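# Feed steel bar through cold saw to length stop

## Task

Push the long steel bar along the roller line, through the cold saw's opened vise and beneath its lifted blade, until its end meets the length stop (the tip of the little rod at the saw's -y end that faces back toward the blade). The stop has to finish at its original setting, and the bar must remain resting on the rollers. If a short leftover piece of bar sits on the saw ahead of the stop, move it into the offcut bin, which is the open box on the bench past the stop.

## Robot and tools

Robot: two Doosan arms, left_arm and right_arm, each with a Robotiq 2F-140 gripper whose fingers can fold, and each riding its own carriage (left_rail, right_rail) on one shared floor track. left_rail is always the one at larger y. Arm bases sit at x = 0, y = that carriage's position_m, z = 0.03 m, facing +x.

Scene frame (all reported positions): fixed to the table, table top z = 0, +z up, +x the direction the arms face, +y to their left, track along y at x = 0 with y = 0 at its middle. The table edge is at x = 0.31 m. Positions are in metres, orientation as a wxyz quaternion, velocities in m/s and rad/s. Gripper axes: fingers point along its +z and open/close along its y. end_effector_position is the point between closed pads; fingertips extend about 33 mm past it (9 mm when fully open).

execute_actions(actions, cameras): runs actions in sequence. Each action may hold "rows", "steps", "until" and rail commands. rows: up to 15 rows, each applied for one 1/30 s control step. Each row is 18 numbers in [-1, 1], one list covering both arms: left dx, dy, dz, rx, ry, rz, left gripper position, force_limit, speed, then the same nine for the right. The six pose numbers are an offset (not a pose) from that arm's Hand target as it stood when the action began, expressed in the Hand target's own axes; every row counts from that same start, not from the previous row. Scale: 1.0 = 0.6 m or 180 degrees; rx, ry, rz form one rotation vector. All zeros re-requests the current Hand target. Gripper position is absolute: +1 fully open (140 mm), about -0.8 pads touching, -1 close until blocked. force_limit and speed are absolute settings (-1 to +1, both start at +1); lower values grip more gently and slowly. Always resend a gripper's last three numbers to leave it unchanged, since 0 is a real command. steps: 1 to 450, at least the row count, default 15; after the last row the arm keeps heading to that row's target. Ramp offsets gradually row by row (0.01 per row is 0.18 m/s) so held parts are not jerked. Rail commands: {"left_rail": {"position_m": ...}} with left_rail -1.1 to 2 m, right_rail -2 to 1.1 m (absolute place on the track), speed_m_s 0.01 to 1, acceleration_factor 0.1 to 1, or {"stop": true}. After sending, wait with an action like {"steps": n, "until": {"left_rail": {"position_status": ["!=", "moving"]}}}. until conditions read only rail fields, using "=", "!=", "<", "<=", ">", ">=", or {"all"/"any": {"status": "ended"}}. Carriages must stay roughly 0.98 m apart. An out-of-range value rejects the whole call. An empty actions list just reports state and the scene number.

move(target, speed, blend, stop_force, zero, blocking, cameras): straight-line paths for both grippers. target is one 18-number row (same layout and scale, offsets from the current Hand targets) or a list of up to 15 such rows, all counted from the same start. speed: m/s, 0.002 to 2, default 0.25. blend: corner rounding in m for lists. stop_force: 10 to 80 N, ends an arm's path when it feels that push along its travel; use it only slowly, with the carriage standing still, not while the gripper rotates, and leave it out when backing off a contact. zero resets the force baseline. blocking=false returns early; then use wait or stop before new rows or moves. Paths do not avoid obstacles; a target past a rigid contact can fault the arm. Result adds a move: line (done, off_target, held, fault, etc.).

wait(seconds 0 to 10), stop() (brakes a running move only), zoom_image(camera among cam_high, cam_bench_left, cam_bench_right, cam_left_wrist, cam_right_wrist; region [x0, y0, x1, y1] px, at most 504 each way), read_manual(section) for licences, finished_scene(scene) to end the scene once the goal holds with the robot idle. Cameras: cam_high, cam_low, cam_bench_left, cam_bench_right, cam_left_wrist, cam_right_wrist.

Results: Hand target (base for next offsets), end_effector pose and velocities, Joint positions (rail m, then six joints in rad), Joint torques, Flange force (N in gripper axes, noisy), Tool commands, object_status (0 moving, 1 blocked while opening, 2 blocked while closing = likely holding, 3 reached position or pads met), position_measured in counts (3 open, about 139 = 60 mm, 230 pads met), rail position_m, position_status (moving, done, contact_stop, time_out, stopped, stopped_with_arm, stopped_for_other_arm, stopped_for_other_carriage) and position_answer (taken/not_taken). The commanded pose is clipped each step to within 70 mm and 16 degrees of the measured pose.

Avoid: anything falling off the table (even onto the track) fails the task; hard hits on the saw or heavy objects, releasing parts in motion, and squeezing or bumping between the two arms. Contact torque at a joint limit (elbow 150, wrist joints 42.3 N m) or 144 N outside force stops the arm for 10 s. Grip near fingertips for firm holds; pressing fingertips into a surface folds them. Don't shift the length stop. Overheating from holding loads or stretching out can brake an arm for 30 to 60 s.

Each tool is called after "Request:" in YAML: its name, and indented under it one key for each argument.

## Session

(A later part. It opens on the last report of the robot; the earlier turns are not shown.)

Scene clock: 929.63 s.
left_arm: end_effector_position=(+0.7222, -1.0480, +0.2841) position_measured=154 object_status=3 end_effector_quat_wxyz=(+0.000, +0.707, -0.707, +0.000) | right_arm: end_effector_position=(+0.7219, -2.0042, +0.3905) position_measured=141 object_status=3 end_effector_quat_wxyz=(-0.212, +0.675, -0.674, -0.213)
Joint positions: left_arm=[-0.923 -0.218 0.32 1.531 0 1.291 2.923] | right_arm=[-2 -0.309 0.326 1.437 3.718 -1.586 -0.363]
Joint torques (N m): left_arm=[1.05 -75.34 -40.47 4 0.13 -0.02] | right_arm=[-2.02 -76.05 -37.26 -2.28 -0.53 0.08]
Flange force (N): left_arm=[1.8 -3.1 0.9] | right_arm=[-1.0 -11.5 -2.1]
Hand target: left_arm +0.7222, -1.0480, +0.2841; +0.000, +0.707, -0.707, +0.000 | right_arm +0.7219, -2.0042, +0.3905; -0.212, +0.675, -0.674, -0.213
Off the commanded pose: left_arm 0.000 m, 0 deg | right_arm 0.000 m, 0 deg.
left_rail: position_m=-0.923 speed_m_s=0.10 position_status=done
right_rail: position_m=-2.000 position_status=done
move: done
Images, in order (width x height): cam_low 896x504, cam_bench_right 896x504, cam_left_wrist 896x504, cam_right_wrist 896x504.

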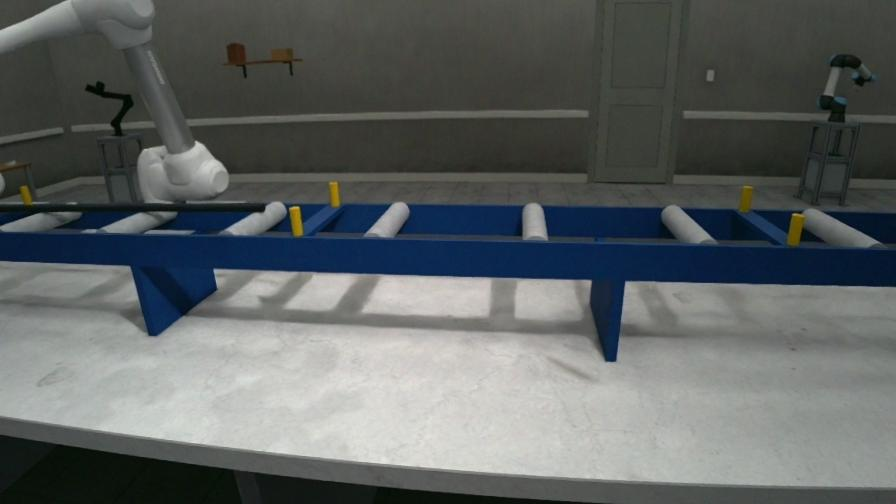

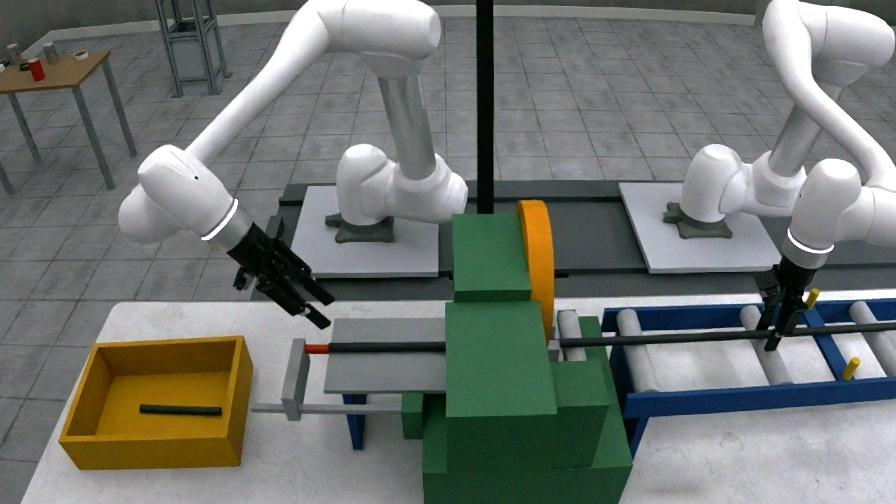

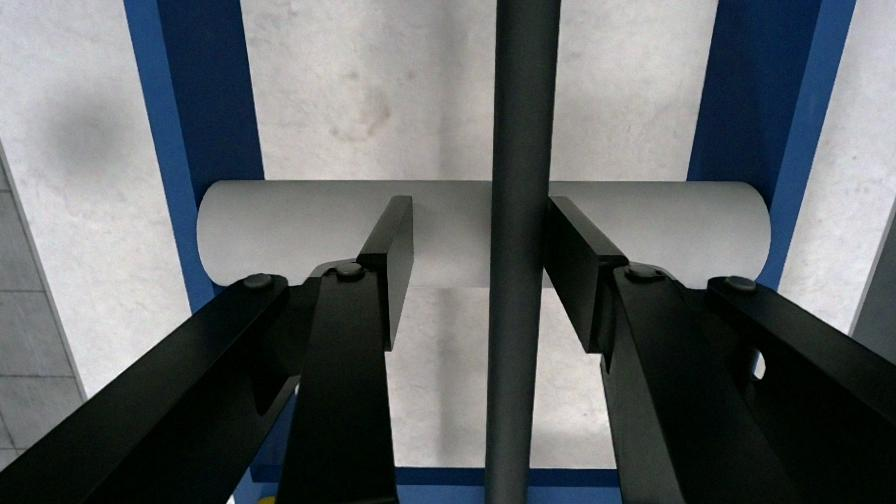

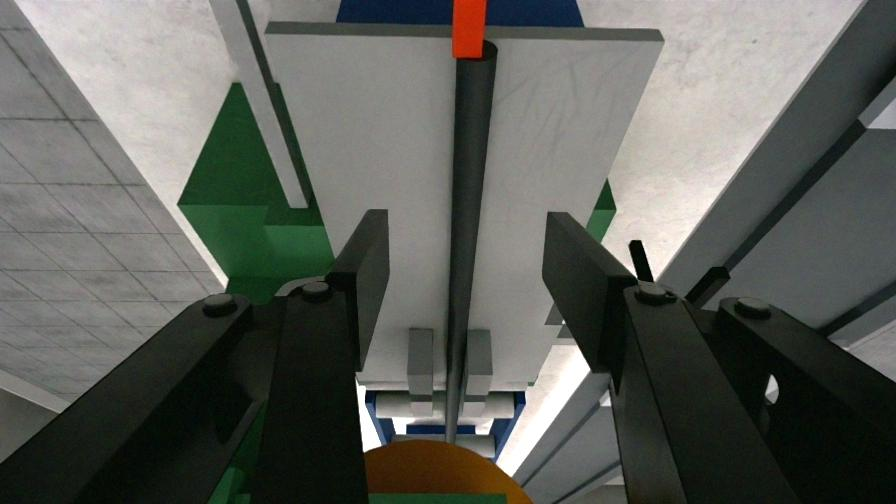

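Request:
execute_actions:
  actions:
    - {"rows":[[0,0,0,0,0,0,0.2,0.5,-1,0,0,0,0,0,0,-0.1,0,-1]],"steps":50}
  cameras: ["cam_right_wrist","cam_left_wrist"]

Scene clock: 937.50 s.
left_arm: end_effector_position=(+0.7222, -1.0480, +0.2841) position_measured=104 object_status=3 end_effector_quat_wxyz=(+0.000, +0.707, -0.707, +0.000) | right_arm: end_effector_position=(+0.7219, -2.0043, +0.3905) position_measured=141 object_status=3 end_effector_quat_wxyz=(-0.212, +0.675, -0.674, -0.213)
Joint positions: left_arm=[-0.923 -0.218 0.32 1.531 0 1.291 2.923] | right_arm=[-2 -0.309 0.326 1.437 3.718 -1.586 -0.363]
Joint torques (N m): left_arm=[1.1 -75.51 -40.35 4.03 0.15 -0.02] | right_arm=[-1.83 -75.5 -37.15 -2.23 -0.58 0.01]
Flange force (N): left_arm=[2.2 -3.8 1.1] | right_arm=[-1.3 -10.9 -2.5]
Hand target: left_arm +0.7222, -1.0480, +0.2841; +0.000, +0.707, -0.707, +0.000 | right_arm +0.7219, -2.0043, +0.3905; -0.212, +0.675, -0.674, -0.213
Off the commanded pose: left_arm 0.000 m, 0 deg | right_arm 0.000 m, 0 deg.
left_rail: position_m=-0.923 speed_m_s=0.10 position_status=done
right_rail: position_m=-2.000 position_status=done
Images, in order (width x height): cam_left_wrist 896x504, cam_right_wrist 896x504.

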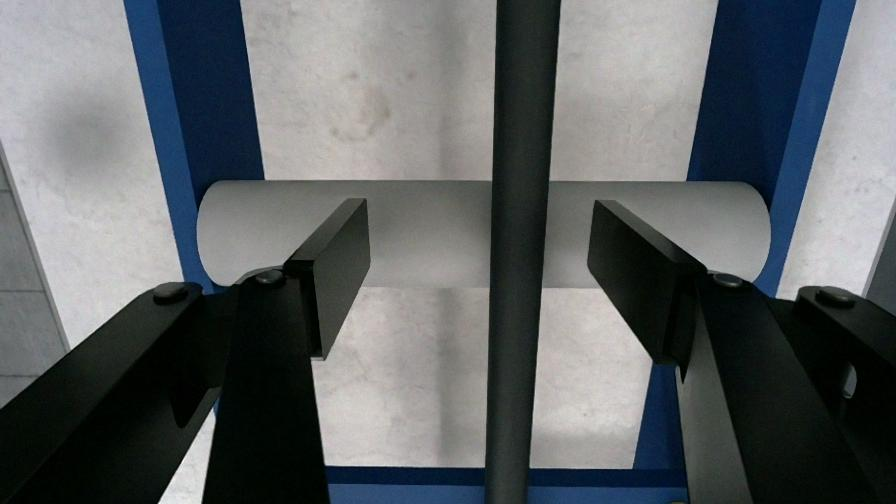

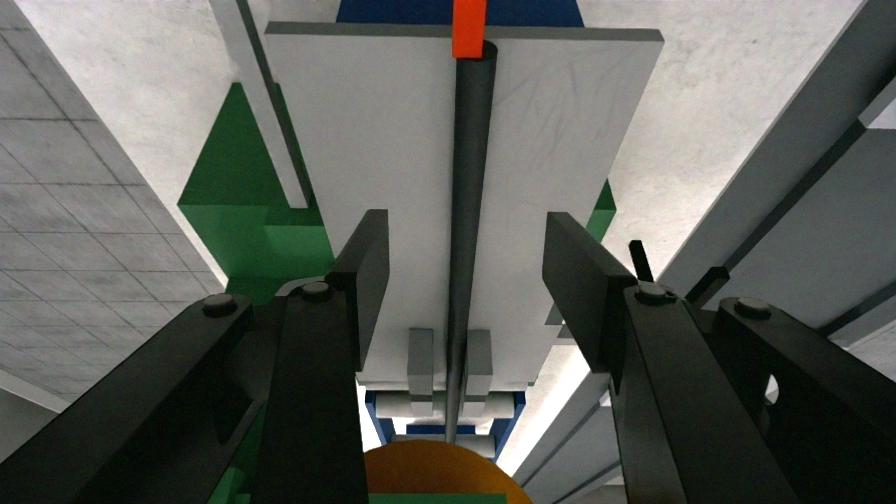

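Request:
move:
  target: [0,0,-0.2,0,0,0,0.2,0.5,-1,0,0,-0.1,0,0,0,-0.1,0,-1]
  speed: 0.2
  cameras: ["cam_right_wrist","cam_left_wrist"]

Scene clock: 942.57 s.
left_arm: end_effector_position=(+0.7221, -1.0480, +0.4041) position_measured=104 object_status=3 end_effector_quat_wxyz=(+0.000, +0.707, -0.707, +0.000) | right_arm: end_effector_position=(+0.7220, -2.0386, +0.4397) position_measured=141 object_status=3 end_effector_quat_wxyz=(-0.212, +0.675, -0.674, -0.213)
Joint positions: left_arm=[-0.923 -0.218 0.285 1.359 0 1.498 2.923] | right_arm=[-2 -0.353 0.33 1.343 3.713 -1.685 -0.349]
Joint torques (N m): left_arm=[0.58 -73.62 -41.72 4.15 0.11 -0.08] | right_arm=[-2.08 -77.04 -37.93 -2.37 -0.52 0.09]
Flange force (N): left_arm=[1.5 -4.6 0.1] | right_arm=[-1.2 -11.8 -3.3]
Hand target: left_arm +0.7222, -1.0480, +0.4041; +0.000, +0.707, -0.707, +0.000 | right_arm +0.7220, -2.0386, +0.4397; -0.212, +0.675, -0.674, -0.213
Off the commanded pose: left_arm 0.000 m, 0 deg | right_arm 0.000 m, 0 deg.
left_rail: position_m=-0.923 speed_m_s=0.10 position_status=done
right_rail: position_m=-2.000 position_status=done
move: done
Images, in order (width x height): cam_left_wrist 896x504, cam_right_wrist 896x504.

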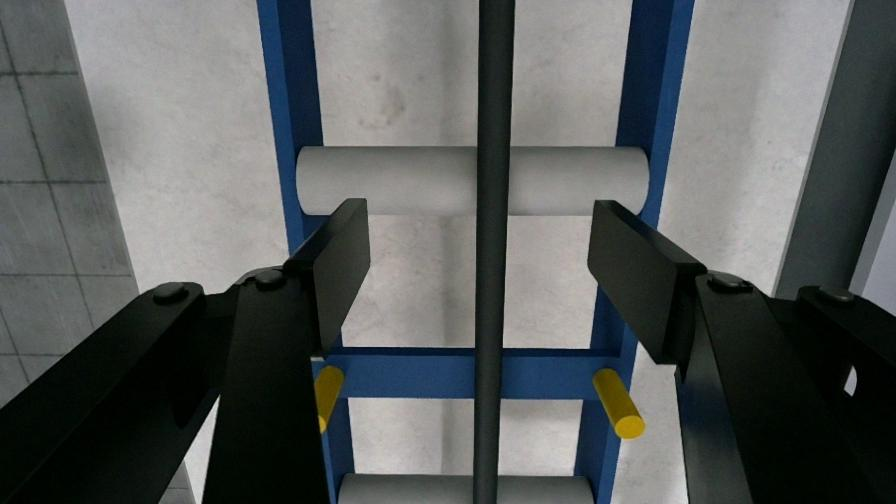

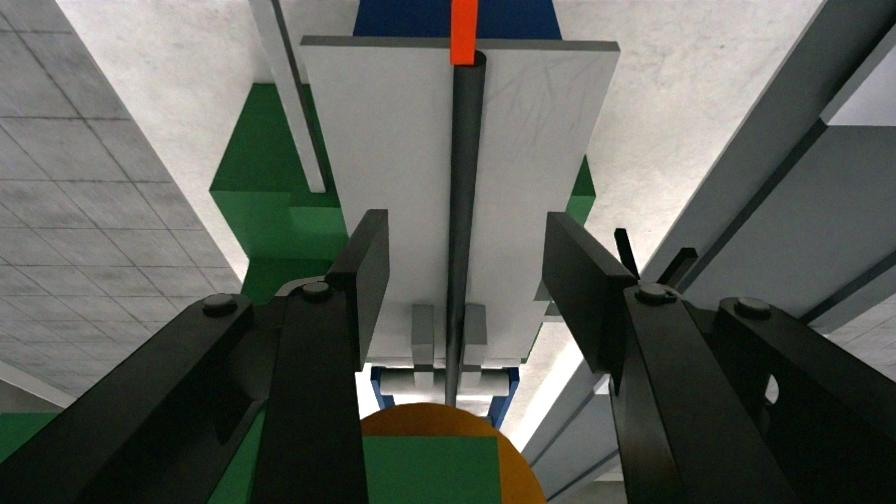

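Request:
finished_scene:
  scene: 1

The scene is finished: the task was done.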